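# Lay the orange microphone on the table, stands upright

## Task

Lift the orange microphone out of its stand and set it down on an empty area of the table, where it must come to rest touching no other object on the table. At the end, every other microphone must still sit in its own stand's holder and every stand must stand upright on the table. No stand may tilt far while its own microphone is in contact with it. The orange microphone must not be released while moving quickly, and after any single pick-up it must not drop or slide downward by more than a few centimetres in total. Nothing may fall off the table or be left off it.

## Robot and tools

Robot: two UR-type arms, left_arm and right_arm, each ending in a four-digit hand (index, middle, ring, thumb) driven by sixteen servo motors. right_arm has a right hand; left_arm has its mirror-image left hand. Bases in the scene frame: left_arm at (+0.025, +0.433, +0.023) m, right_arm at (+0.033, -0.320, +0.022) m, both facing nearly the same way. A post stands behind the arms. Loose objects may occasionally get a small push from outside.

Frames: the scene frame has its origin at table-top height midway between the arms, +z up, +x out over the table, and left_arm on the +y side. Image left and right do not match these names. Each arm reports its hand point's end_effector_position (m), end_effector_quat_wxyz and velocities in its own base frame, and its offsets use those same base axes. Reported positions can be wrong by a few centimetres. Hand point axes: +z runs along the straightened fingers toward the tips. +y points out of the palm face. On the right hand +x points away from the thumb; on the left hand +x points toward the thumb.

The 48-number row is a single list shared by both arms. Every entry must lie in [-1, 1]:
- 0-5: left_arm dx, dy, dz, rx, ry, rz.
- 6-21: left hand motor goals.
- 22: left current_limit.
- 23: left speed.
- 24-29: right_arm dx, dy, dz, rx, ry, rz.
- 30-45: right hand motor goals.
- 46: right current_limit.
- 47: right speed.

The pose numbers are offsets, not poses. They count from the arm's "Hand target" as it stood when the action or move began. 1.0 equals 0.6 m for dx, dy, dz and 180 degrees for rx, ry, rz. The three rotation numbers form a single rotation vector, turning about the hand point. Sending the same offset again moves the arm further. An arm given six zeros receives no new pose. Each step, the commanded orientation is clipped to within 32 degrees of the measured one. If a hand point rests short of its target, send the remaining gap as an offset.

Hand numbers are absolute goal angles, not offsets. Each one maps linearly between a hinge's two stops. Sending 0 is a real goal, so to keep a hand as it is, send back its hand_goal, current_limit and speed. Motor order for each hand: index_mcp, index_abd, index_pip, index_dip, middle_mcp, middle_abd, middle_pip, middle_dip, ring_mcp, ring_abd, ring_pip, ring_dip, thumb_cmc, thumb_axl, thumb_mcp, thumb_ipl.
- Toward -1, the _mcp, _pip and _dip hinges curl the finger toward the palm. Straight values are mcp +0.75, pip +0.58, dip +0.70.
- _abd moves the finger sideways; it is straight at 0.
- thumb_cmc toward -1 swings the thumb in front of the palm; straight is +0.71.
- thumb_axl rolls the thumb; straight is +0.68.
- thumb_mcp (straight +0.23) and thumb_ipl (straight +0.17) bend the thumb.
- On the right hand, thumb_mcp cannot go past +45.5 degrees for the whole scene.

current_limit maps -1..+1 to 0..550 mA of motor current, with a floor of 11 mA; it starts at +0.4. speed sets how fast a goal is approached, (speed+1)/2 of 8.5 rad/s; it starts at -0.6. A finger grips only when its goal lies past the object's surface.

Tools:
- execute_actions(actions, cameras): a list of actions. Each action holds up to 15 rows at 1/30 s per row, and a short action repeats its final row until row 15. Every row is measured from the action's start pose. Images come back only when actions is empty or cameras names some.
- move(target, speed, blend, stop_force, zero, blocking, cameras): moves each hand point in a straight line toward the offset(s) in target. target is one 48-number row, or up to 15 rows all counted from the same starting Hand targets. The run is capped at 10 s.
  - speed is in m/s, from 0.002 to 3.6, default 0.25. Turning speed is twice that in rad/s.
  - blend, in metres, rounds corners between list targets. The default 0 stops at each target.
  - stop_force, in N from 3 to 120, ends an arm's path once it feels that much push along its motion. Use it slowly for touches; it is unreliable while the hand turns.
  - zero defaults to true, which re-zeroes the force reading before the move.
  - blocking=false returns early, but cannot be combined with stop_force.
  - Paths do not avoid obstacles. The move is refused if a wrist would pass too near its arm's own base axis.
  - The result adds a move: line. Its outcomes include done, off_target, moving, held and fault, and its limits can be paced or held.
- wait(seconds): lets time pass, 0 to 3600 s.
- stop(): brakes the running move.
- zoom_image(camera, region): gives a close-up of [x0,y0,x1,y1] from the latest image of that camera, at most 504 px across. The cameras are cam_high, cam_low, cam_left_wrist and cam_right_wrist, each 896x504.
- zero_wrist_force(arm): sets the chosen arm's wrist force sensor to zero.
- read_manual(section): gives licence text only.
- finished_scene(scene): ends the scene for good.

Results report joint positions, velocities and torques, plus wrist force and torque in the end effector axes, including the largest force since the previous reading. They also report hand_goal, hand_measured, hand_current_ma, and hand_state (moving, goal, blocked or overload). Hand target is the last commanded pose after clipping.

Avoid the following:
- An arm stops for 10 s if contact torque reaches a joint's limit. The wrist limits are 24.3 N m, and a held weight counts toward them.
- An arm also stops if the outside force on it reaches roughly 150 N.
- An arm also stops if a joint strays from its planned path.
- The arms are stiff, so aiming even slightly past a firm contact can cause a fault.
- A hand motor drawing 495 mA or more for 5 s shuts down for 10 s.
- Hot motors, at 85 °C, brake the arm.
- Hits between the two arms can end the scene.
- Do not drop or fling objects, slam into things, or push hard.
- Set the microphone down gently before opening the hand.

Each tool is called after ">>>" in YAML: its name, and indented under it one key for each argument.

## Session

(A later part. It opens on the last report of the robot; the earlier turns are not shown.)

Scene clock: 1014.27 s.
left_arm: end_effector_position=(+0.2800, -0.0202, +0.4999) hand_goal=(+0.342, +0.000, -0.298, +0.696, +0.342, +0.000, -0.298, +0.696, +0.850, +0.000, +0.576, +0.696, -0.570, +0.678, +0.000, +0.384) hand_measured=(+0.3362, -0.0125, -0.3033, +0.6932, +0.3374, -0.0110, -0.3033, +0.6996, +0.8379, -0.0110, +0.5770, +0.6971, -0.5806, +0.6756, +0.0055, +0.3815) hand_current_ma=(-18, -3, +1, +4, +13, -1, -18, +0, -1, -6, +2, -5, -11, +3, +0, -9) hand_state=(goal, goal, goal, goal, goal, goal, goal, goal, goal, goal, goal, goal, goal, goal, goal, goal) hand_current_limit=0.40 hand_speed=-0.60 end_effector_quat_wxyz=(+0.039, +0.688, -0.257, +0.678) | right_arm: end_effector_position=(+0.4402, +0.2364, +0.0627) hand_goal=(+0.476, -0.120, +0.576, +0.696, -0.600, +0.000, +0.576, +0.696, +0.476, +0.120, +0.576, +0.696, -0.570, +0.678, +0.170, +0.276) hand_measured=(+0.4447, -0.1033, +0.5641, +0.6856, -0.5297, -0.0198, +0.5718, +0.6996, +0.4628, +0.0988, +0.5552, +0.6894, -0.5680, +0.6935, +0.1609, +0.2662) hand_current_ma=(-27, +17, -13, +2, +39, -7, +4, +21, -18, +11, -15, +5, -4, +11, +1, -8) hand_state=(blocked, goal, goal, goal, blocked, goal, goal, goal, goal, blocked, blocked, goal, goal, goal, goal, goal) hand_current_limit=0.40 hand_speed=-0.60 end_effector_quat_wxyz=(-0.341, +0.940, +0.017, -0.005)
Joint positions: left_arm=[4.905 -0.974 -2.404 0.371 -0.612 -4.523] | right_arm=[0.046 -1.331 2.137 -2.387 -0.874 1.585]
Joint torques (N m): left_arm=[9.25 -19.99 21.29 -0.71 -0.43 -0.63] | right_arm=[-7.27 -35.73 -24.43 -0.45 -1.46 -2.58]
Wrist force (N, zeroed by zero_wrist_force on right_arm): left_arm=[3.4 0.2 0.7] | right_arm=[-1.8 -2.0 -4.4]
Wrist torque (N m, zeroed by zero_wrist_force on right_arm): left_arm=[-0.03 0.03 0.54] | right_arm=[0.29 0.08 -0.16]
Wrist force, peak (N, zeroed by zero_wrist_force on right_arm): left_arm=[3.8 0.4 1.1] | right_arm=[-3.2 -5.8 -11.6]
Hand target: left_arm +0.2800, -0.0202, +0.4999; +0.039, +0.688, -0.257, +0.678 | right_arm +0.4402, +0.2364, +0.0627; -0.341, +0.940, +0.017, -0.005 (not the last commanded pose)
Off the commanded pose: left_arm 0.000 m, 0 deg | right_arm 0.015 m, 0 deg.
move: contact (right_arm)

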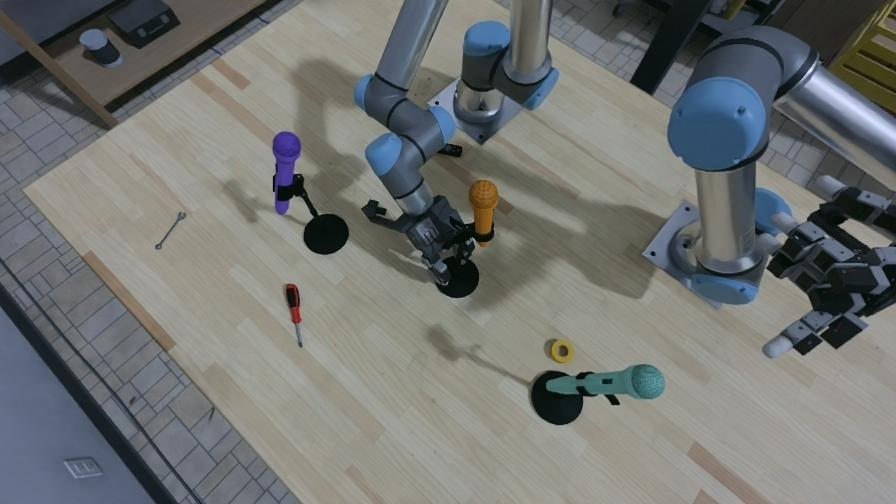

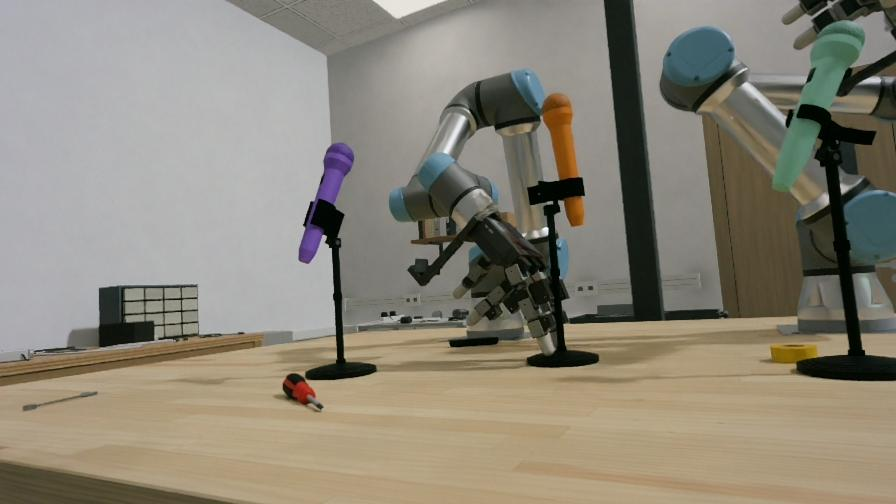

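>>> move:
  target:
    - [0.246,-0.3128,0.012,-0.0457,0.02,0.0039, 0.342,0,-0.298,0.696,0.342,0,-0.298,0.696,0.85,0,0.576,0.696,-0.571,0.678,0.24,0.26,0.4,-0.6, 0,0,0,0,0,0, 0.476,-0.12,0.576,0.696,-0.60,0,0.576,0.696,0.476,0.12,0.576,0.696,-0.571,0.678,0.169,0.276,0.4,-0.6]
    - [0.4778,-0.47,-0.1716,-0.0457,0.02,0.0039, 0.342,0,-0.298,0.696,0.342,0,-0.298,0.696,0.85,0,0.576,0.696,-0.571,0.678,0.24,0.26,0.4,-0.6, 0,0,0,0,0,0, 0.476,-0.12,0.576,0.696,-0.60,0,0.576,0.696,0.476,0.12,0.576,0.696,-0.571,0.678,0.169,0.276,0.4,-0.6]
  speed: 0.12
  blend: [0.03,0]
  cameras: ["cam_high","cam_low","cam_left_wrist"]

Scene clock: 1048.87 s.
left_arm: end_effector_position=(+0.5666, -0.3021, +0.3970) hand_goal=(+0.342, +0.000, -0.298, +0.696, +0.342, +0.000, -0.298, +0.696, +0.850, +0.000, +0.576, +0.696, -0.570, +0.678, +0.240, +0.260) hand_measured=(+0.3362, -0.0125, -0.2930, +0.6945, +0.3374, -0.0125, -0.2930, +0.7009, +0.8391, -0.0110, +0.5770, +0.6958, -0.5818, +0.6820, +0.2331, +0.2558) hand_current_ma=(-24, +2, +5, -1, -2, +10, -1, +4, -14, -6, +11, -5, -13, -1, +14, -3) hand_state=(goal, goal, goal, goal, goal, goal, goal, goal, goal, goal, goal, goal, goal, goal, goal, goal) hand_current_limit=0.40 hand_speed=-0.60 end_effector_quat_wxyz=(+0.092, +0.705, -0.202, +0.673) | right_arm: end_effector_position=(+0.4402, +0.2364, +0.0627) hand_goal=(+0.476, -0.120, +0.576, +0.696, -0.600, +0.000, +0.576, +0.696, +0.476, +0.120, +0.576, +0.696, -0.570, +0.678, +0.170, +0.276) hand_measured=(+0.4447, -0.1033, +0.5641, +0.6856, -0.5285, -0.0198, +0.5718, +0.6996, +0.4628, +0.0974, +0.5539, +0.6894, -0.5693, +0.6935, +0.1599, +0.2672) hand_current_ma=(-12, +19, -4, -15, +40, +3, +4, +12, -12, +10, -6, +11, -22, -4, -12, -1) hand_state=(blocked, goal, goal, goal, blocked, goal, goal, goal, goal, blocked, blocked, goal, goal, goal, goal, goal) hand_current_limit=0.40 hand_speed=-0.60 end_effector_quat_wxyz=(-0.341, +0.940, +0.017, -0.005)
Joint positions: left_arm=[3.151 -1.804 -2.1 0.679 1.149 -4.535] | right_arm=[0.046 -1.331 2.137 -2.387 -0.874 1.585]
Joint torques (N m): left_arm=[-7.39 13.85 25.86 3.96 2.34 -2.74] | right_arm=[-6.5 -35.7 -24.37 -0.63 -1.37 -2.34]
Wrist force (N, zeroed by zero_wrist_force on right_arm): left_arm=[3.4 0.1 0.8] | right_arm=[-1.7 -1.6 -4.6]
Wrist torque (N m, zeroed by zero_wrist_force on right_arm): left_arm=[-0.11 0.05 0.57] | right_arm=[0.37 0.06 -0.12]
Wrist force, peak (N, zeroed by zero_wrist_force on right_arm): left_arm=[4.1 0.3 0.8] | right_arm=[-1.5 -2.1 -5.3]
Hand target: left_arm +0.5666, -0.3022, +0.3970; +0.092, +0.705, -0.202, +0.673 | right_arm +0.4402, +0.2364, +0.0627; -0.341, +0.940, +0.017, -0.005
Off the commanded pose: left_arm 0.000 m, 0 deg | right_arm 0.000 m, 0 deg.
move: done

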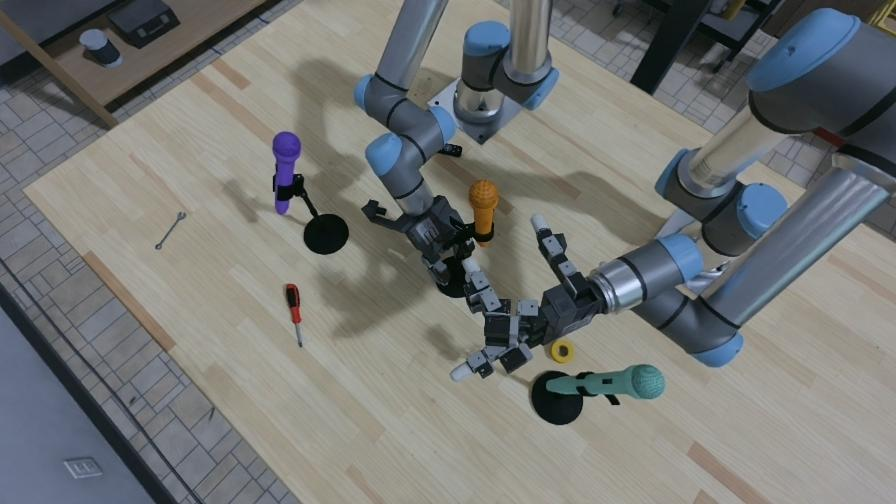

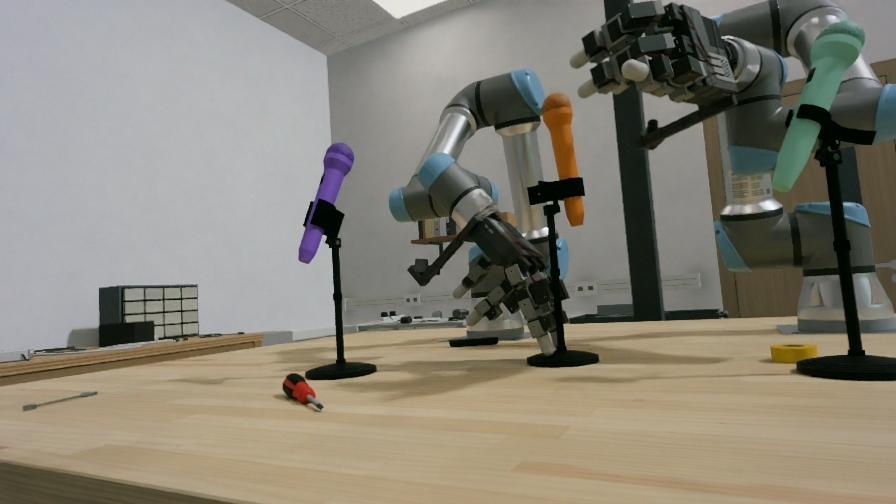

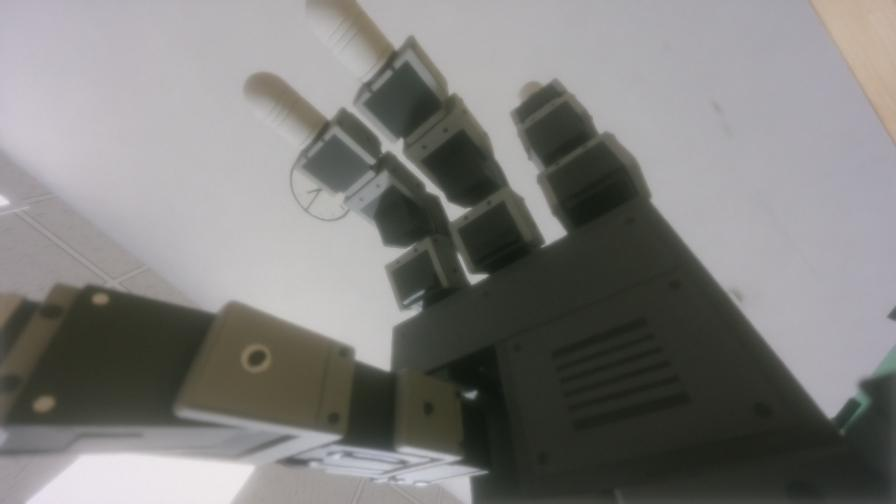

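>>> move:
  target:
    - [0.0012,-0.0007,-0.1188,0,0,0, 0.342,0,-0.298,0.696,0.342,0,-0.298,0.696,0.85,0,0.576,0.696,-0.571,0.678,0.24,0.26,0.4,-0.6, 0,0,0,0,0,0, 0.476,-0.12,0.576,0.696,-0.60,0,0.576,0.696,0.476,0.12,0.576,0.696,-0.571,0.678,0.169,0.276,0.4,-0.6]
    - [-0.0328,-0.0757,-0.1307,0,0,0, 0.342,0,-0.298,0.696,0.342,0,-0.298,0.696,0.85,0,0.576,0.696,-0.571,0.678,0.24,0.26,0.4,-0.6, 0,0,0,0,0,0, 0.476,-0.12,0.576,0.696,-0.60,0,0.576,0.696,0.476,0.12,0.576,0.696,-0.571,0.678,0.169,0.276,0.4,-0.6]
  speed: 0.08
  blend: [0.01,0]
  cameras: ["cam_high","cam_low","cam_left_wrist"]

>>> zoom_image:
  camera: "cam_high"
  region: [380, 150, 620, 390]

>>> zoom_image:
  camera: "cam_low"
  region: [450, 50, 750, 350]

Scene clock: 1064.27 s.
left_arm: end_effector_position=(+0.5470, -0.3475, +0.3185) hand_goal=(+0.342, +0.000, -0.298, +0.696, +0.342, +0.000, -0.298, +0.696, +0.850, +0.000, +0.576, +0.696, -0.570, +0.678, +0.240, +0.260) hand_measured=(+0.3362, -0.0125, -0.2930, +0.6945, +0.3374, -0.0125, -0.2930, +0.7009, +0.8391, -0.0110, +0.5782, +0.6958, -0.5806, +0.6820, +0.2341, +0.2567) hand_current_ma=(-5, +10, +0, -3, +9, +6, -6, -10, +2, +1, +13, +1, -9, +2, +2, -24) hand_state=(goal, goal, goal, goal, goal, goal, goal, goal, goal, goal, goal, goal, goal, goal, goal, goal) hand_current_limit=0.40 hand_speed=-0.60 end_effector_quat_wxyz=(+0.092, +0.705, -0.202, +0.673) | right_arm: end_effector_position=(+0.4402, +0.2364, +0.0627) hand_goal=(+0.476, -0.120, +0.576, +0.696, -0.600, +0.000, +0.576, +0.696, +0.476, +0.120, +0.576, +0.696, -0.570, +0.678, +0.170, +0.276) hand_measured=(+0.4435, -0.1033, +0.5641, +0.6856, -0.5285, -0.0184, +0.5718, +0.6996, +0.4628, +0.0988, +0.5552, +0.6894, -0.5680, +0.6935, +0.1609, +0.2662) hand_current_ma=(+6, +8, -15, -3, +28, +9, +15, -12, -15, +2, -7, +9, -30, +16, -13, -16) hand_state=(blocked, goal, goal, goal, blocked, goal, goal, goal, goal, blocked, blocked, goal, goal, goal, goal, goal) hand_current_limit=0.40 hand_speed=-0.60 end_effector_quat_wxyz=(-0.341, +0.940, +0.017, -0.005)
Joint positions: left_arm=[3.032 -1.97 -2.16 0.908 1.267 -4.545] | right_arm=[0.046 -1.331 2.137 -2.387 -0.874 1.585]
Joint torques (N m): left_arm=[-8.1 19.33 23.46 3.9 2.22 -2.8] | right_arm=[-6.48 -35.86 -24.32 -0.58 -1.21 -2.42]
Wrist force (N, zeroed by zero_wrist_force on right_arm): left_arm=[3.2 0.7 1.0] | right_arm=[-1.5 -1.5 -4.7]
Wrist torque (N m, zeroed by zero_wrist_force on right_arm): left_arm=[-0.06 0.08 0.54] | right_arm=[0.40 0.05 -0.11]
Wrist force, peak (N, zeroed by zero_wrist_force on right_arm): left_arm=[4.1 0.3 0.9] | right_arm=[-1.6 -2.3 -5.4]
Hand target: left_arm +0.5470, -0.3476, +0.3186; +0.092, +0.705, -0.202, +0.673 | right_arm +0.4402, +0.2364, +0.0627; -0.341, +0.940, +0.017, -0.005
Off the commanded pose: left_arm 0.000 m, 0 deg | right_arm 0.000 m, 0 deg.
move: done

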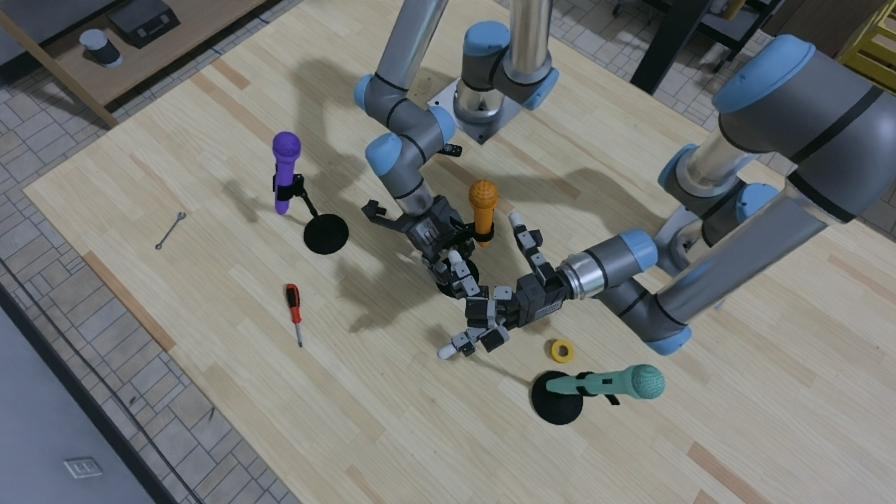

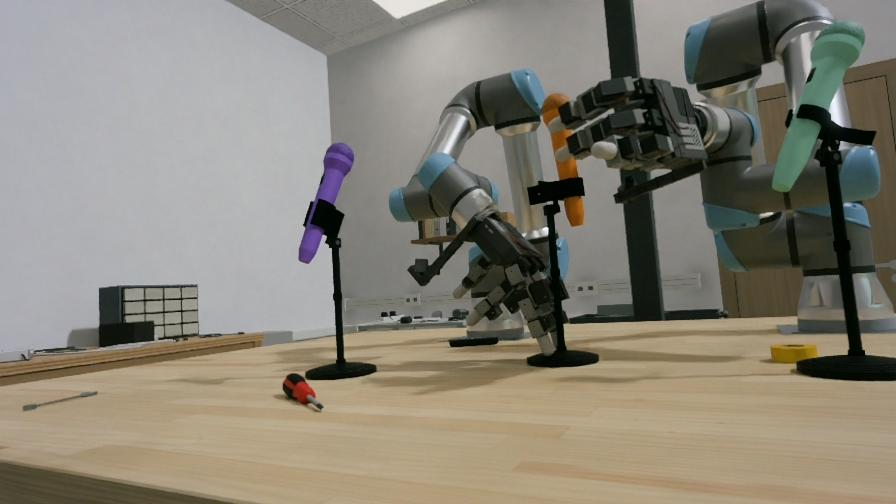

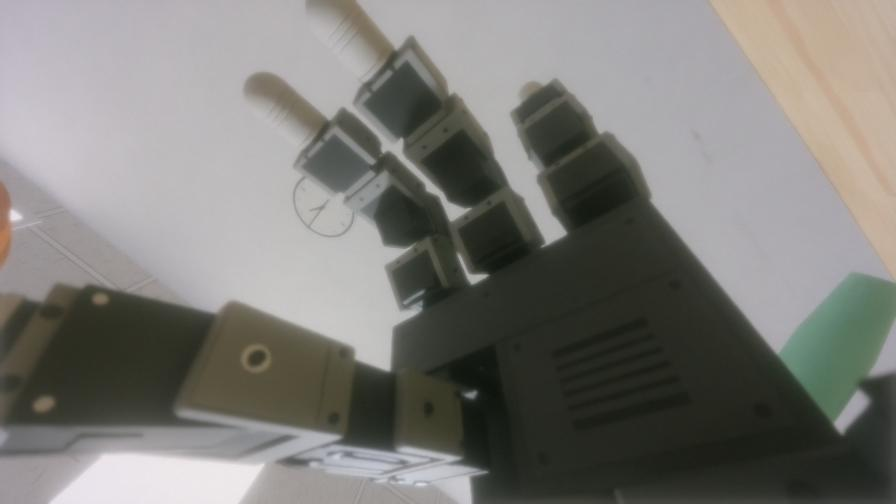

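Scaled by 2.100.

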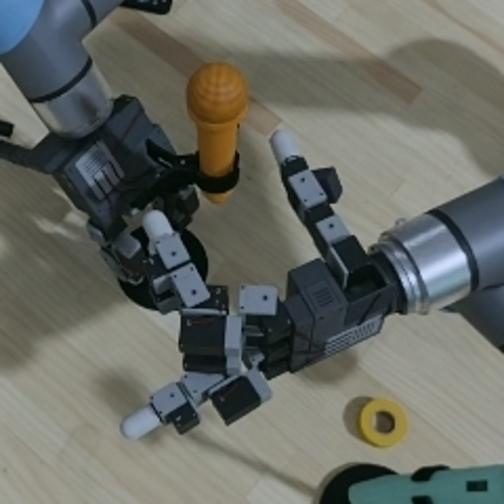

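Scaled by 1.680.

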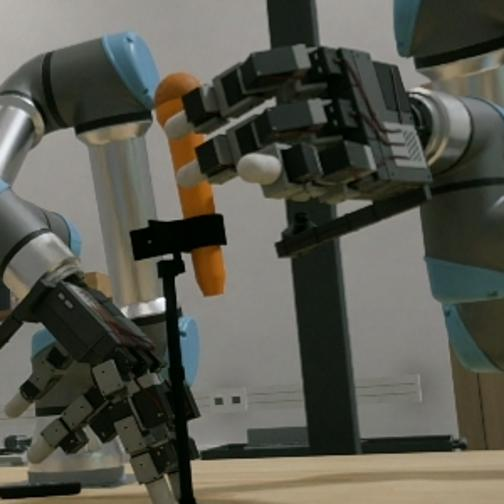

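>>> move:
  target: [-0.0342,-0.075,-0.0118,0,0,0, 0.342,0,-0.298,0.696,0.342,0,-0.298,0.696,0.85,0,0.576,0.696,-0.571,0.678,0.24,0.26,0.4,-0.6, 0,0,0,0,0,0, 0.476,-0.12,0.576,0.696,-0.60,0,0.576,0.696,0.476,0.12,0.576,0.696,-0.571,0.678,0.169,0.276,0.4,-0.6]
  speed: 0.04
  stop_force: 5
  cameras: ["cam_high","cam_low","cam_left_wrist"]

>>> zoom_image:
  camera: "cam_high"
  region: [400, 150, 560, 310]

>>> zoom_image:
  camera: "cam_low"
  region: [450, 50, 750, 350]

Scene clock: 1073.63 s.
left_arm: end_effector_position=(+0.5264, -0.3926, +0.3115) hand_goal=(+0.342, +0.000, -0.298, +0.696, +0.342, +0.000, -0.298, +0.696, +0.850, +0.000, +0.576, +0.696, -0.570, +0.678, +0.240, +0.260) hand_measured=(+0.3374, -0.0110, -0.2930, +0.6945, +0.3374, -0.0110, -0.2917, +0.6996, +0.8403, -0.0110, +0.5770, +0.6971, -0.5818, +0.6809, +0.2341, +0.2567) hand_current_ma=(-15, +2, +12, +9, +4, +2, -3, +3, -13, -4, +4, +9, -13, +3, +7, +8) hand_state=(goal, goal, goal, goal, goal, goal, goal, goal, goal, goal, goal, goal, goal, goal, goal, goal) hand_current_limit=0.40 hand_speed=-0.60 end_effector_quat_wxyz=(+0.092, +0.705, -0.202, +0.673) | right_arm: end_effector_position=(+0.4402, +0.2364, +0.0627) hand_goal=(+0.476, -0.120, +0.576, +0.696, -0.600, +0.000, +0.576, +0.696, +0.476, +0.120, +0.576, +0.696, -0.570, +0.678, +0.170, +0.276) hand_measured=(+0.4435, -0.1033, +0.5641, +0.6869, -0.5285, -0.0184, +0.5705, +0.6996, +0.4628, +0.0988, +0.5552, +0.6894, -0.5693, +0.6935, +0.1599, +0.2662) hand_current_ma=(+4, +4, +3, -5, +31, -3, +9, +15, -28, -8, -24, +13, -9, -11, -5, -6) hand_state=(blocked, goal, goal, goal, blocked, goal, goal, goal, goal, blocked, blocked, goal, goal, goal, goal, goal) hand_current_limit=0.40 hand_speed=-0.60 end_effector_quat_wxyz=(-0.341, +0.940, +0.017, -0.005)
Joint positions: left_arm=[2.909 -1.993 -2.152 0.926 1.39 -4.555] | right_arm=[0.046 -1.331 2.137 -2.387 -0.874 1.585]
Joint torques (N m): left_arm=[-7.71 19.65 22.64 3.85 2.38 -2.91] | right_arm=[-6.8 -35.98 -23.86 -0.6 -1.18 -2.32]
Wrist force (N, zeroed by zero_wrist_force on right_arm): left_arm=[3.4 0.0 0.8] | right_arm=[-2.0 -1.2 -3.5]
Wrist torque (N m, zeroed by zero_wrist_force on right_arm): left_arm=[-0.13 0.05 0.57] | right_arm=[0.35 0.05 -0.12]
Wrist force, peak (N, zeroed by zero_wrist_force on right_arm): left_arm=[3.8 0.4 1.2] | right_arm=[-1.7 -1.8 -5.4]
Hand target: left_arm +0.5264, -0.3926, +0.3115; +0.092, +0.705, -0.202, +0.673 | right_arm +0.4402, +0.2364, +0.0627; -0.341, +0.940, +0.017, -0.005
Off the commanded pose: left_arm 0.000 m, 0 deg | right_arm 0.000 m, 0 deg.
move: done

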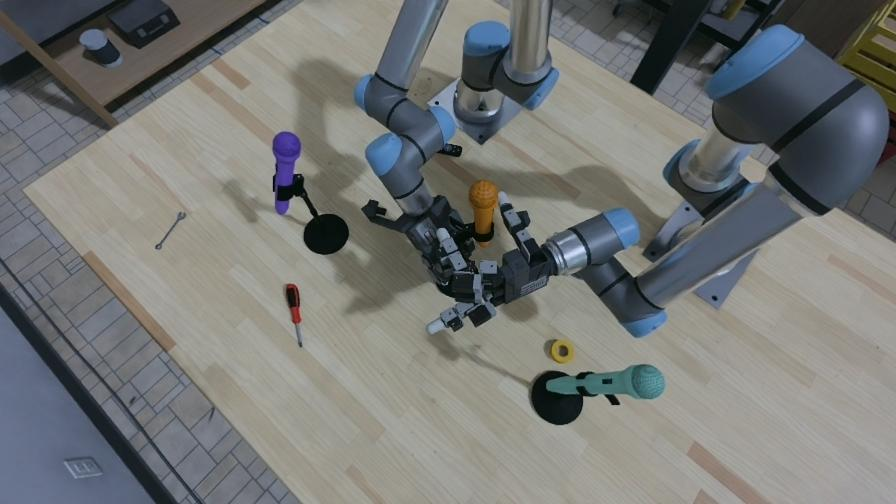

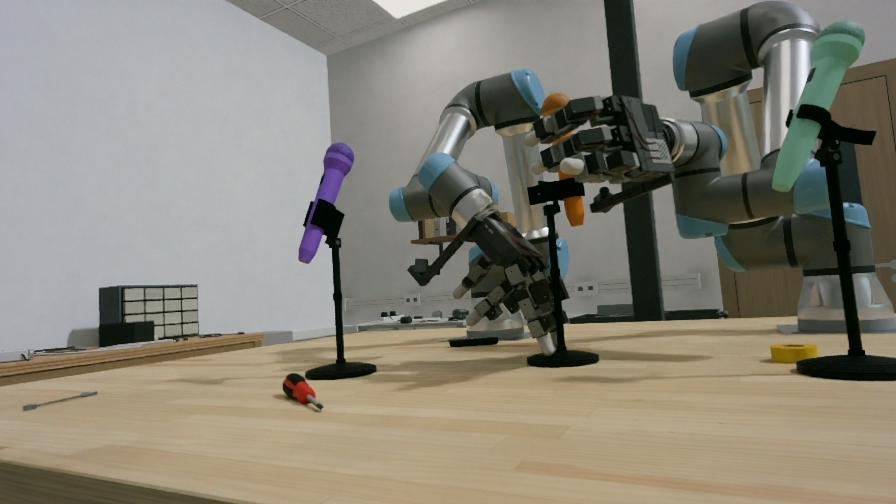

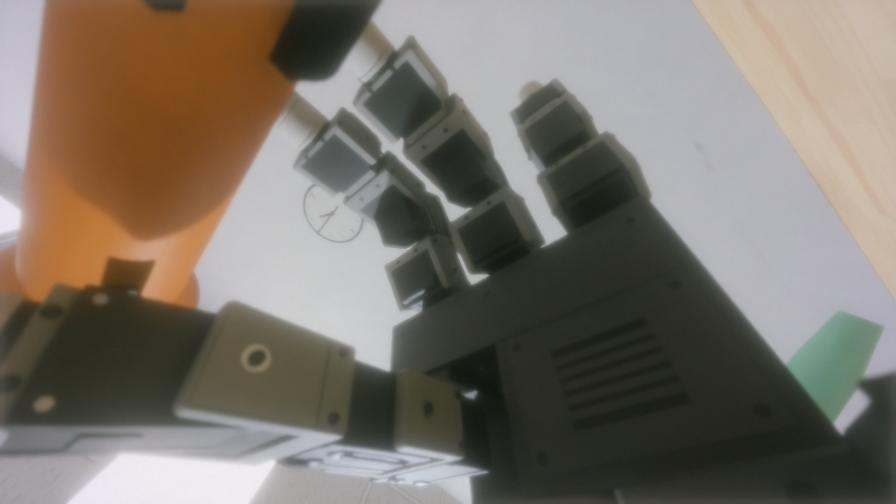

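Scaled by 3.150.

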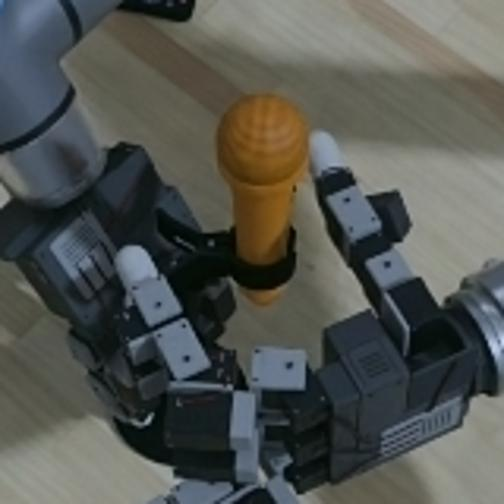

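Scaled by 1.680.

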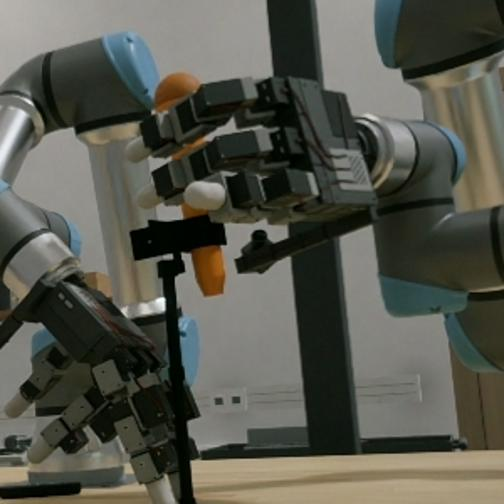

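>>> move:
  target: [0,0,0,0,0,0, -0.293,0,0.378,0.696,-0.293,0,0.378,0.696,0.85,0,0.576,0.696,-0.571,0.678,0.20,0.27,0.4,-0.7, 0,0,0,0,0,0, 0.476,-0.12,0.576,0.696,-0.60,0,0.576,0.696,0.476,0.12,0.576,0.696,-0.571,0.678,0.169,0.276,0.4,-0.6]
  speed: 0.04
  cameras: []

>>> move:
  target: [0,0,0,0,0,0, -0.50,0,0.60,0.696,-0.50,0,0.60,0.696,0.85,0,0.576,0.696,-0.571,0.678,0.169,0.276,0.4,-0.9, 0,0,0,0,0,0, 0.476,-0.12,0.576,0.696,-0.60,0,0.576,0.696,0.476,0.12,0.576,0.696,-0.571,0.678,0.169,0.276,0.4,-0.6]
  speed: 0.04
  cameras: ["cam_high","cam_low","cam_left_wrist"]

>>> zoom_image:
  camera: "cam_high"
  region: [400, 150, 560, 310]

>>> zoom_image:
  camera: "cam_low"
  region: [450, 50, 650, 250]

Scene clock: 1081.50 s.
left_arm: end_effector_position=(+0.5264, -0.3926, +0.3115) hand_goal=(-0.292, +0.000, +0.378, +0.696, -0.292, +0.000, +0.378, +0.696, +0.850, +0.000, +0.576, +0.696, -0.570, +0.678, +0.200, +0.270) hand_measured=(-0.2897, -0.0140, +0.3832, +0.6932, -0.2969, -0.0110, +0.3768, +0.6958, +0.8403, -0.0110, +0.5770, +0.6958, -0.5806, +0.6830, +0.1955, +0.2653) hand_current_ma=(-6, +1, -3, +10, +14, +7, +7, +2, -20, -11, +2, -1, -7, +3, +12, -5) hand_state=(goal, goal, goal, goal, goal, goal, goal, goal, goal, goal, goal, goal, goal, goal, goal, goal) hand_current_limit=0.40 hand_speed=-0.70 end_effector_quat_wxyz=(+0.092, +0.705, -0.202, +0.673) | right_arm: end_effector_position=(+0.4402, +0.2364, +0.0627) hand_goal=(+0.476, -0.120, +0.576, +0.696, -0.600, +0.000, +0.576, +0.696, +0.476, +0.120, +0.576, +0.696, -0.570, +0.678, +0.170, +0.276) hand_measured=(+0.4447, -0.1019, +0.5641, +0.6856, -0.5297, -0.0184, +0.5705, +0.7009, +0.4616, +0.0988, +0.5539, +0.6894, -0.5680, +0.6935, +0.1599, +0.2662) hand_current_ma=(-13, +10, -23, -5, +36, -7, +7, +0, -26, +8, -19, +2, -14, +26, +4, -10) hand_state=(blocked, goal, goal, goal, blocked, goal, goal, goal, goal, blocked, blocked, goal, goal, goal, goal, goal) hand_current_limit=0.40 hand_speed=-0.60 end_effector_quat_wxyz=(-0.341, +0.940, +0.017, -0.005)
Joint positions: left_arm=[2.909 -1.993 -2.152 0.926 1.39 -4.555] | right_arm=[0.046 -1.331 2.137 -2.387 -0.874 1.585]
Joint torques (N m): left_arm=[-7.56 20.49 21.88 3.88 1.13 -2.61] | right_arm=[-7.63 -36.56 -24.02 -0.63 -1.01 -2.38]
Wrist force (N, zeroed by zero_wrist_force on right_arm): left_arm=[3.5 0.4 1.1] | right_arm=[-1.9 -1.6 -3.8]
Wrist torque (N m, zeroed by zero_wrist_force on right_arm): left_arm=[-0.11 0.09 0.62] | right_arm=[0.33 0.05 -0.12]
Wrist force, peak (N, zeroed by zero_wrist_force on right_arm): left_arm=[3.9 0.3 1.2] | right_arm=[-1.9 -2.1 -5.4]
Hand target: left_arm +0.5264, -0.3926, +0.3115; +0.092, +0.705, -0.202, +0.673 | right_arm +0.4402, +0.2364, +0.0627; -0.341, +0.940, +0.017, -0.005
Off the commanded pose: left_arm 0.000 m, 0 deg | right_arm 0.000 m, 0 deg.
move: done

Scene clock: 1082.37 s.
left_arm: end_effector_position=(+0.5264, -0.3926, +0.3115) hand_goal=(-0.500, +0.000, +0.600, +0.696, -0.500, +0.000, +0.600, +0.696, +0.850, +0.000, +0.576, +0.696, -0.570, +0.678, +0.170, +0.276) hand_measured=(-0.4947, -0.0125, +0.5975, +0.6920, -0.4947, -0.0125, +0.5962, +0.6996, +0.8391, -0.0110, +0.5770, +0.6958, -0.5818, +0.6756, +0.1648, +0.2729) hand_current_ma=(-9, +3, +0, +18, +7, +5, -6, -4, -12, -15, +7, +3, -3, +16, +1, -5) hand_state=(goal, goal, goal, goal, goal, goal, goal, goal, goal, goal, goal, goal, goal, goal, goal, goal) hand_current_limit=0.40 hand_speed=-0.90 end_effector_quat_wxyz=(+0.092, +0.705, -0.202, +0.673) | right_arm: end_effector_position=(+0.4402, +0.2364, +0.0627) hand_goal=(+0.476, -0.120, +0.576, +0.696, -0.600, +0.000, +0.576, +0.696, +0.476, +0.120, +0.576, +0.696, -0.570, +0.678, +0.170, +0.276) hand_measured=(+0.4447, -0.1019, +0.5641, +0.6856, -0.5297, -0.0198, +0.5718, +0.6996, +0.4628, +0.0988, +0.5552, +0.6894, -0.5680, +0.6935, +0.1599, +0.2662) hand_current_ma=(+3, +6, -8, -1, +44, -2, +7, +1, +12, +7, -8, +1, +0, +22, -3, -12) hand_state=(blocked, goal, goal, goal, blocked, goal, goal, goal, goal, blocked, blocked, goal, goal, goal, goal, goal) hand_current_limit=0.40 hand_speed=-0.60 end_effector_quat_wxyz=(-0.341, +0.940, +0.017, -0.005)
Joint positions: left_arm=[2.909 -1.993 -2.152 0.926 1.39 -4.555] | right_arm=[0.046 -1.331 2.137 -2.387 -0.874 1.585]
Joint torques (N m): left_arm=[-6.13 20.56 21.83 3.61 -0.16 -2.31] | right_arm=[-7.16 -35.45 -23.85 -0.49 -1 -2.5]
Wrist force (N, zeroed by zero_wrist_force on right_arm): left_arm=[3.6 0.0 1.0] | right_arm=[-2.0 -1.1 -3.5]
Wrist torque (N m, zeroed by zero_wrist_force on right_arm): left_arm=[-0.14 0.08 0.65] | right_arm=[0.36 0.06 -0.13]
Wrist force, peak (N, zeroed by zero_wrist_force on right_arm): left_arm=[4.0 0.6 1.5] | right_arm=[-1.9 -2.1 -5.0]
Hand target: left_arm +0.5264, -0.3926, +0.3115; +0.092, +0.705, -0.202, +0.673 | right_arm +0.4402, +0.2364, +0.0627; -0.341, +0.940, +0.017, -0.005
Off the commanded pose: left_arm 0.000 m, 0 deg | right_arm 0.000 m, 0 deg.
move: done

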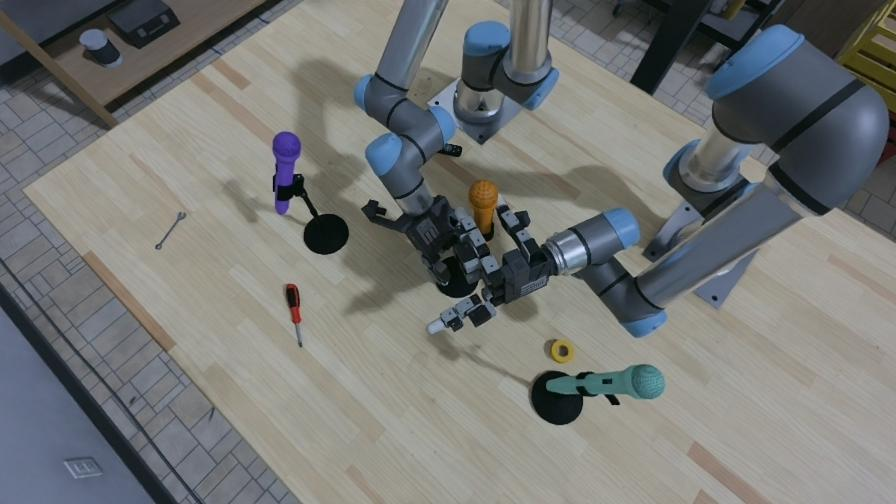

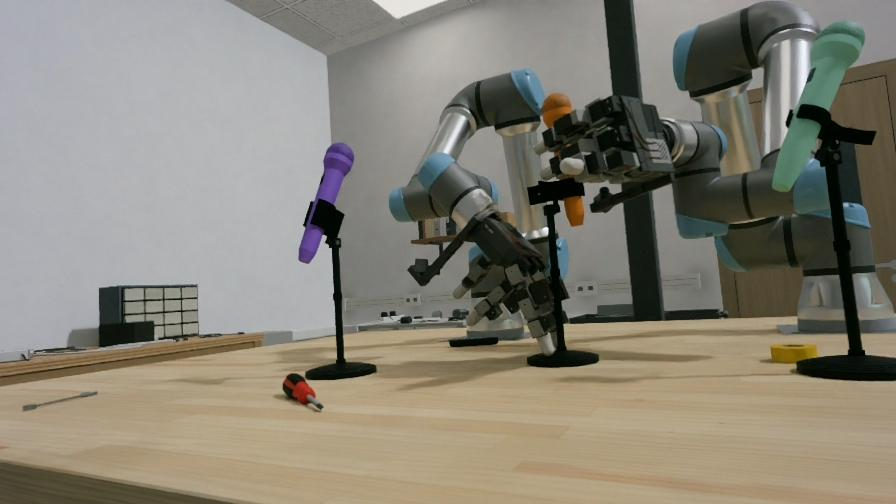

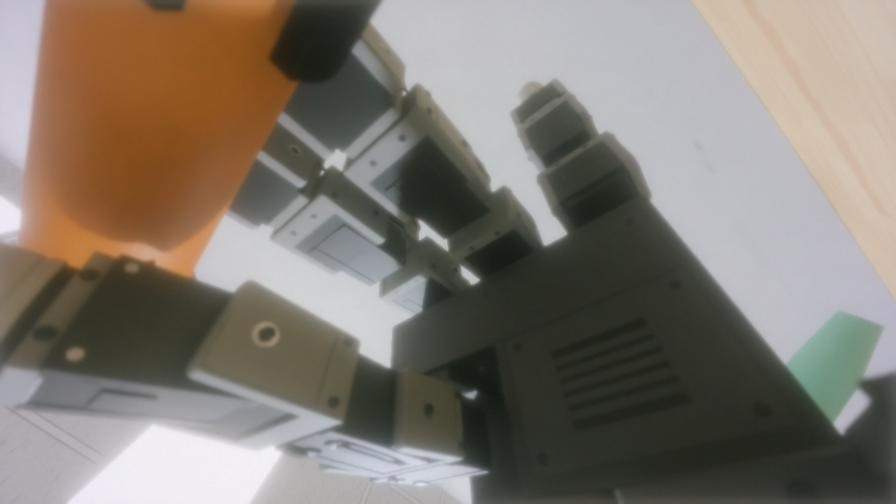

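Scaled by 3.150.

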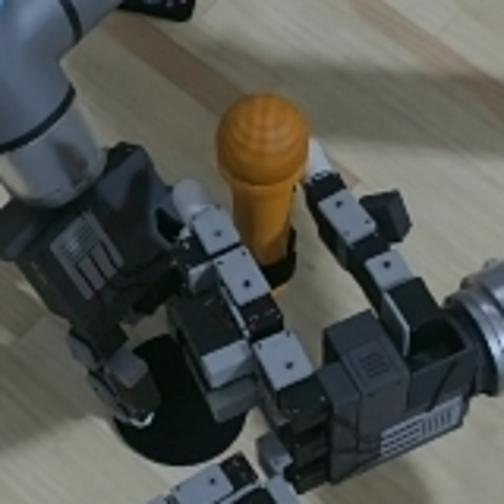

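Scaled by 2.520.

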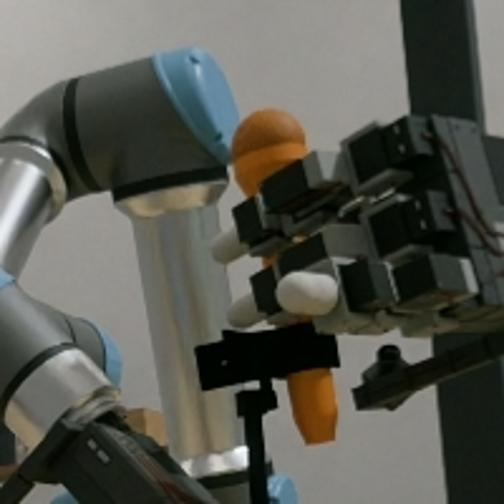

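>>> zero_wrist_force:
  arm: "left_arm"

>>> move:
  target:
    - [0,0,0,0,0,0, -0.70,0,0.68,0.68,-0.70,0,0.68,0.68,0.85,0,0.576,0.696,-0.571,0.678,-0.02,0.20,0.2,-0.95, 0,0,0,0,0,0, 0.476,-0.12,0.576,0.696,-0.60,0,0.576,0.696,0.476,0.12,0.576,0.696,-0.571,0.678,0.169,0.276,0.4,-0.6]
  speed: 0.04
  cameras: ["cam_high","cam_low"]

Wrist force sensor zeroed.

Scene clock: 1089.30 s.
left_arm: end_effector_position=(+0.5264, -0.3926, +0.3115) hand_goal=(-0.700, +0.000, +0.680, +0.680, -0.700, +0.000, +0.680, +0.680, +0.850, +0.000, +0.576, +0.696, -0.570, +0.678, -0.020, +0.200) hand_measured=(-0.6020, -0.0125, +0.6873, +0.6856, -0.6117, -0.0125, +0.6899, +0.6843, +0.8403, -0.0110, +0.5770, +0.6958, -0.5806, +0.6746, +0.1124, +0.2138) hand_current_ma=(+22, +15, +4, +18, +18, +4, -2, +5, -18, -15, +16, +7, -12, +1, +79, +8) hand_state=(moving, goal, goal, goal, moving, goal, goal, goal, goal, goal, goal, goal, goal, goal, moving, goal) hand_current_limit=0.20 hand_speed=-0.95 end_effector_quat_wxyz=(+0.092, +0.705, -0.202, +0.673) | right_arm: end_effector_position=(+0.4402, +0.2364, +0.0627) hand_goal=(+0.476, -0.120, +0.576, +0.696, -0.600, +0.000, +0.576, +0.696, +0.476, +0.120, +0.576, +0.696, -0.570, +0.678, +0.170, +0.276) hand_measured=(+0.4423, -0.1033, +0.5641, +0.6869, -0.5285, -0.0198, +0.5705, +0.7009, +0.4628, +0.0988, +0.5552, +0.6894, -0.5680, +0.6935, +0.1599, +0.2662) hand_current_ma=(-14, -4, -8, -1, +35, +1, -3, +8, -18, -1, -10, -5, -21, +0, +12, -11) hand_state=(blocked, goal, goal, goal, blocked, goal, goal, goal, goal, blocked, blocked, goal, goal, goal, goal, goal) hand_current_limit=0.40 hand_speed=-0.60 end_effector_quat_wxyz=(-0.341, +0.940, +0.017, -0.005)
Joint positions: left_arm=[2.909 -1.993 -2.152 0.926 1.39 -4.555] | right_arm=[0.046 -1.331 2.137 -2.387 -0.874 1.585]
Joint torques (N m): left_arm=[-2.75 22.71 19.51 2.82 -2.51 -1.3] | right_arm=[-7.39 -36.01 -24.4 -0.62 -0.97 -2.45]
Wrist force (N, zeroed by zero_wrist_force): left_arm=[-0.1 0.7 -0.6] | right_arm=[-2.3 -1.2 -3.8]
Wrist torque (N m, zeroed by zero_wrist_force): left_arm=[0.06 0.01 0.00] | right_arm=[0.39 0.10 -0.15]
Wrist force, peak (N, zeroed by zero_wrist_force): left_arm=[0.6 0.9 -0.7] | right_arm=[-1.6 -2.0 -5.6]
Hand target: left_arm +0.5264, -0.3926, +0.3115; +0.092, +0.705, -0.202, +0.673 | right_arm +0.4402, +0.2364, +0.0627; -0.341, +0.940, +0.017, -0.005
Off the commanded pose: left_arm 0.000 m, 0 deg | right_arm 0.000 m, 0 deg.
move: done

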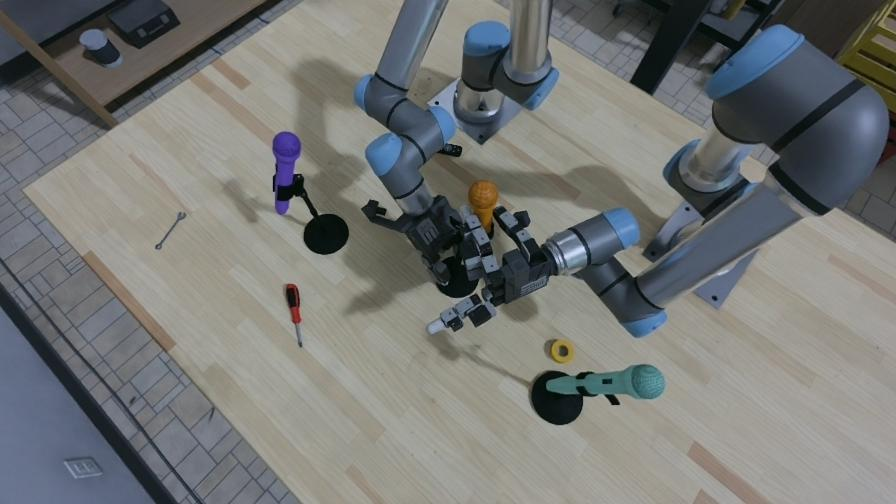

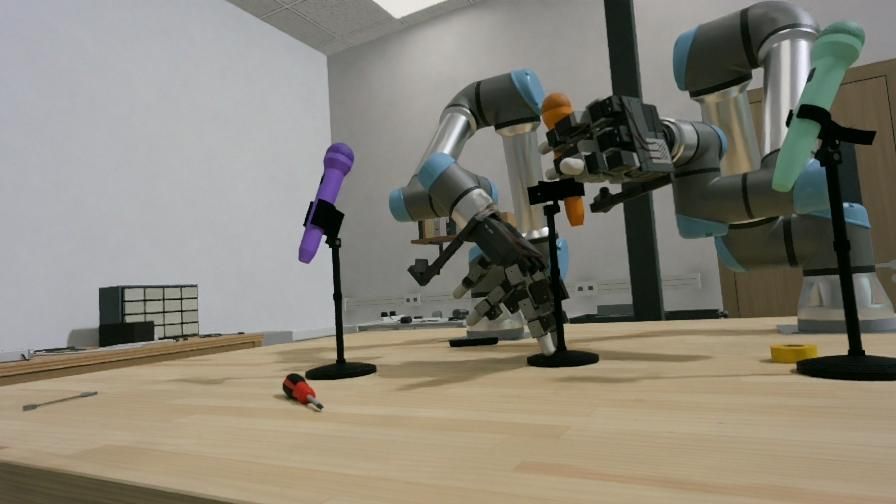

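Now ramp the grip.

>>> move:
  target:
    - [0,0,0,0,0,0, -0.80,0,0.62,0.65,-0.80,0,0.62,0.65,0.85,0,0.576,0.696,-0.55,0.678,-0.15,0.13,0.4,-0.95, 0,0,0,0,0,0, 0.476,-0.12,0.576,0.696,-0.60,0,0.576,0.696,0.476,0.12,0.576,0.696,-0.571,0.678,0.169,0.276,0.4,-0.6]
  speed: 0.04
  cameras: []

>>> move:
  target:
    - [0,0,0,0,0,0, -0.90,0.04,0.56,0.61,-0.90,0.04,0.56,0.61,0.85,0,0.576,0.696,-0.54,0.678,-0.286,0.06,0.6,-0.95, 0,0,0,0,0,0, 0.476,-0.12,0.576,0.696,-0.60,0,0.576,0.696,0.476,0.12,0.576,0.696,-0.571,0.678,0.169,0.276,0.4,-0.6]
  speed: 0.04
  cameras: ["cam_high","cam_low"]

>>> zoom_image:
  camera: "cam_high"
  region: [400, 150, 560, 310]

>>> zoom_image:
  camera: "cam_low"
  region: [450, 60, 710, 380]

Scene clock: 1094.60 s.
left_arm: end_effector_position=(+0.5264, -0.3926, +0.3115) hand_goal=(-0.800, +0.000, +0.620, +0.650, -0.800, +0.000, +0.620, +0.650, +0.850, +0.000, +0.576, +0.696, -0.550, +0.678, -0.150, +0.130) hand_measured=(-0.6044, -0.0125, +0.6937, +0.6767, -0.6189, -0.0110, +0.6989, +0.6818, +0.8403, -0.0125, +0.5770, +0.6958, -0.5818, +0.6756, +0.1074, +0.2138) hand_current_ma=(+243, -6, +58, +14, +211, +0, +57, +10, -8, -8, +5, -8, -15, +3, +379, +84) hand_state=(moving, goal, blocked, blocked, moving, goal, blocked, blocked, goal, goal, goal, goal, blocked, goal, blocked, moving) hand_current_limit=0.40 hand_speed=-0.95 end_effector_quat_wxyz=(+0.092, +0.705, -0.202, +0.673) | right_arm: end_effector_position=(+0.4402, +0.2364, +0.0627) hand_goal=(+0.476, -0.120, +0.576, +0.696, -0.600, +0.000, +0.576, +0.696, +0.476, +0.120, +0.576, +0.696, -0.570, +0.678, +0.170, +0.276) hand_measured=(+0.4435, -0.1048, +0.5629, +0.6856, -0.5297, -0.0198, +0.5718, +0.6996, +0.4616, +0.0988, +0.5564, +0.6894, -0.5680, +0.6935, +0.1599, +0.2662) hand_current_ma=(-21, +12, -13, -21, +30, -13, +15, +24, -6, +6, -15, +5, +3, +21, +10, +1) hand_state=(blocked, goal, goal, goal, blocked, goal, goal, goal, goal, blocked, blocked, goal, goal, goal, goal, goal) hand_current_limit=0.40 hand_speed=-0.60 end_effector_quat_wxyz=(-0.341, +0.940, +0.017, -0.005)
Joint positions: left_arm=[2.909 -1.993 -2.152 0.926 1.39 -4.555] | right_arm=[0.046 -1.331 2.137 -2.387 -0.874 1.585]
Joint torques (N m): left_arm=[0.16 24.7 18.91 2.43 -2.58 -0.21] | right_arm=[-7.3 -34.97 -24.33 -0.67 -1.02 -2.32]
Wrist force (N, zeroed by zero_wrist_force): left_arm=[0.4 0.9 0.3] | right_arm=[-1.6 -1.8 -5.0]
Wrist torque (N m, zeroed by zero_wrist_force): left_arm=[0.07 0.04 0.02] | right_arm=[0.38 0.08 -0.14]
Wrist force, peak (N, zeroed by zero_wrist_force): left_arm=[0.2 1.3 -0.6] | right_arm=[-1.7 -2.0 -5.6]
Hand target: left_arm +0.5264, -0.3926, +0.3115; +0.092, +0.705, -0.202, +0.673 | right_arm +0.4402, +0.2364, +0.0627; -0.341, +0.940, +0.017, -0.005
Off the commanded pose: left_arm 0.000 m, 0 deg | right_arm 0.000 m, 0 deg.
move: done

Scene clock: 1095.27 s.
left_arm: end_effector_position=(+0.5264, -0.3926, +0.3115) hand_goal=(-0.900, +0.040, +0.560, +0.610, -0.900, +0.040, +0.560, +0.610, +0.850, +0.000, +0.576, +0.696, -0.540, +0.678, -0.286, +0.060) hand_measured=(-0.6020, -0.0125, +0.6924, +0.6614, -0.6165, -0.0110, +0.7001, +0.6703, +0.8403, -0.0125, +0.5770, +0.6958, -0.5818, +0.6746, +0.1104, +0.1967) hand_current_ma=(+443, -13, +149, +38, +447, -15, +151, +20, -7, -2, +10, -5, -27, +3, +455, +240) hand_state=(blocked, blocked, blocked, blocked, blocked, blocked, blocked, blocked, goal, goal, goal, goal, blocked, goal, blocked, blocked) hand_current_limit=0.60 hand_speed=-0.95 end_effector_quat_wxyz=(+0.092, +0.705, -0.202, +0.673) | right_arm: end_effector_position=(+0.4402, +0.2364, +0.0627) hand_goal=(+0.476, -0.120, +0.576, +0.696, -0.600, +0.000, +0.576, +0.696, +0.476, +0.120, +0.576, +0.696, -0.570, +0.678, +0.170, +0.276) hand_measured=(+0.4447, -0.1033, +0.5641, +0.6869, -0.5285, -0.0184, +0.5718, +0.6996, +0.4628, +0.0988, +0.5552, +0.6894, -0.5680, +0.6935, +0.1599, +0.2672) hand_current_ma=(-12, +1, -21, -6, +31, +6, +15, -5, -11, -6, +5, +14, -17, +3, -5, -4) hand_state=(blocked, goal, goal, goal, blocked, goal, goal, goal, goal, blocked, blocked, goal, goal, goal, goal, goal) hand_current_limit=0.40 hand_speed=-0.60 end_effector_quat_wxyz=(-0.341, +0.940, +0.017, -0.005)
Joint positions: left_arm=[2.909 -1.993 -2.152 0.926 1.39 -4.555] | right_arm=[0.046 -1.331 2.137 -2.387 -0.874 1.585]
Joint torques (N m): left_arm=[1.02 24.63 18.16 2.31 -2.45 0.08] | right_arm=[-6.8 -35.52 -24.09 -0.56 -0.94 -2.27]
Wrist force (N, zeroed by zero_wrist_force): left_arm=[0.2 1.0 0.3] | right_arm=[-1.6 -2.3 -5.2]
Wrist torque (N m, zeroed by zero_wrist_force): left_arm=[0.08 0.08 0.07] | right_arm=[0.35 0.08 -0.14]
Wrist force, peak (N, zeroed by zero_wrist_force): left_arm=[-1.0 1.5 -0.3] | right_arm=[-1.9 -2.3 -5.4]
Hand target: left_arm +0.5264, -0.3926, +0.3115; +0.092, +0.705, -0.202, +0.673 | right_arm +0.4402, +0.2364, +0.0627; -0.341, +0.940, +0.017, -0.005
Off the commanded pose: left_arm 0.000 m, 0 deg | right_arm 0.000 m, 0 deg.
move: done

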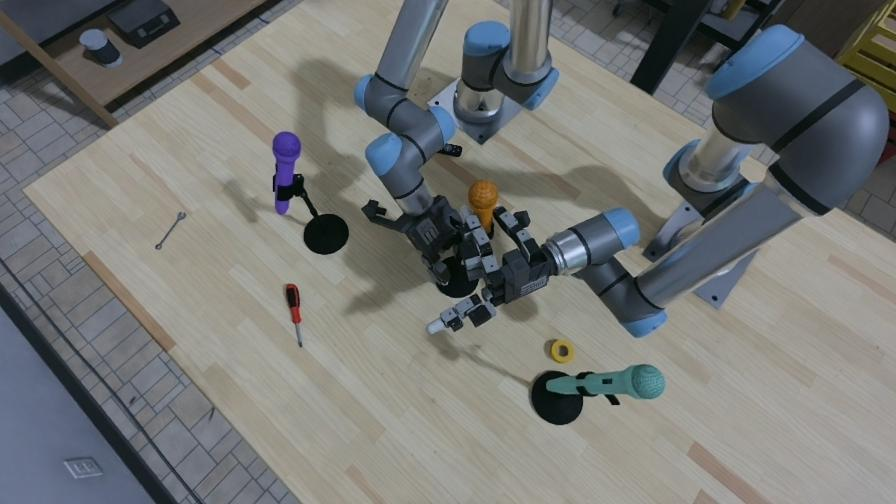

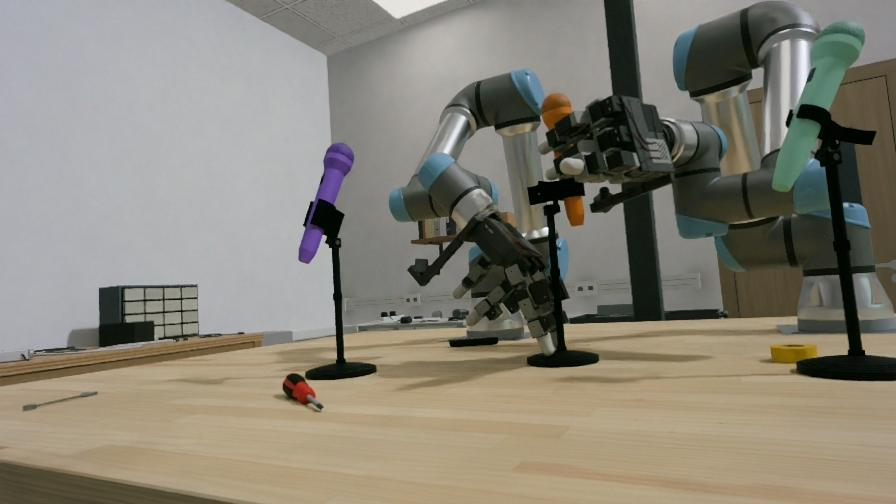

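Scaled by 3.150.

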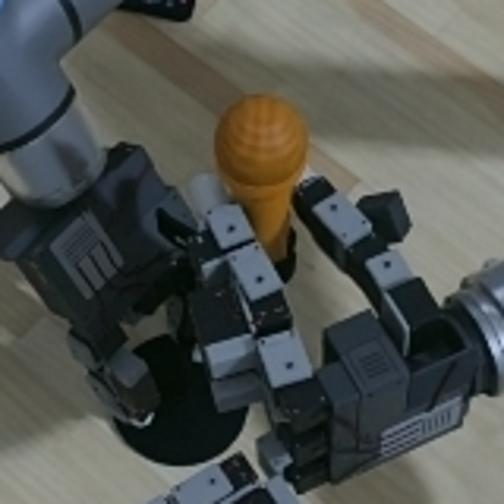

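Scaled by 1.575.

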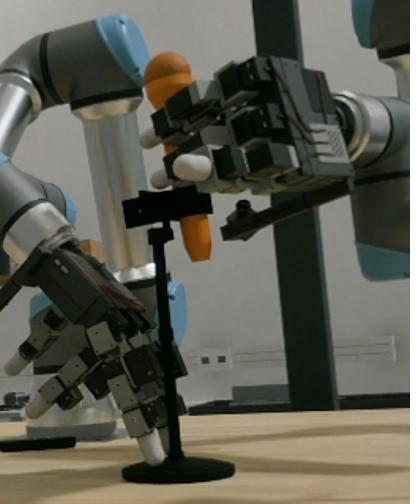

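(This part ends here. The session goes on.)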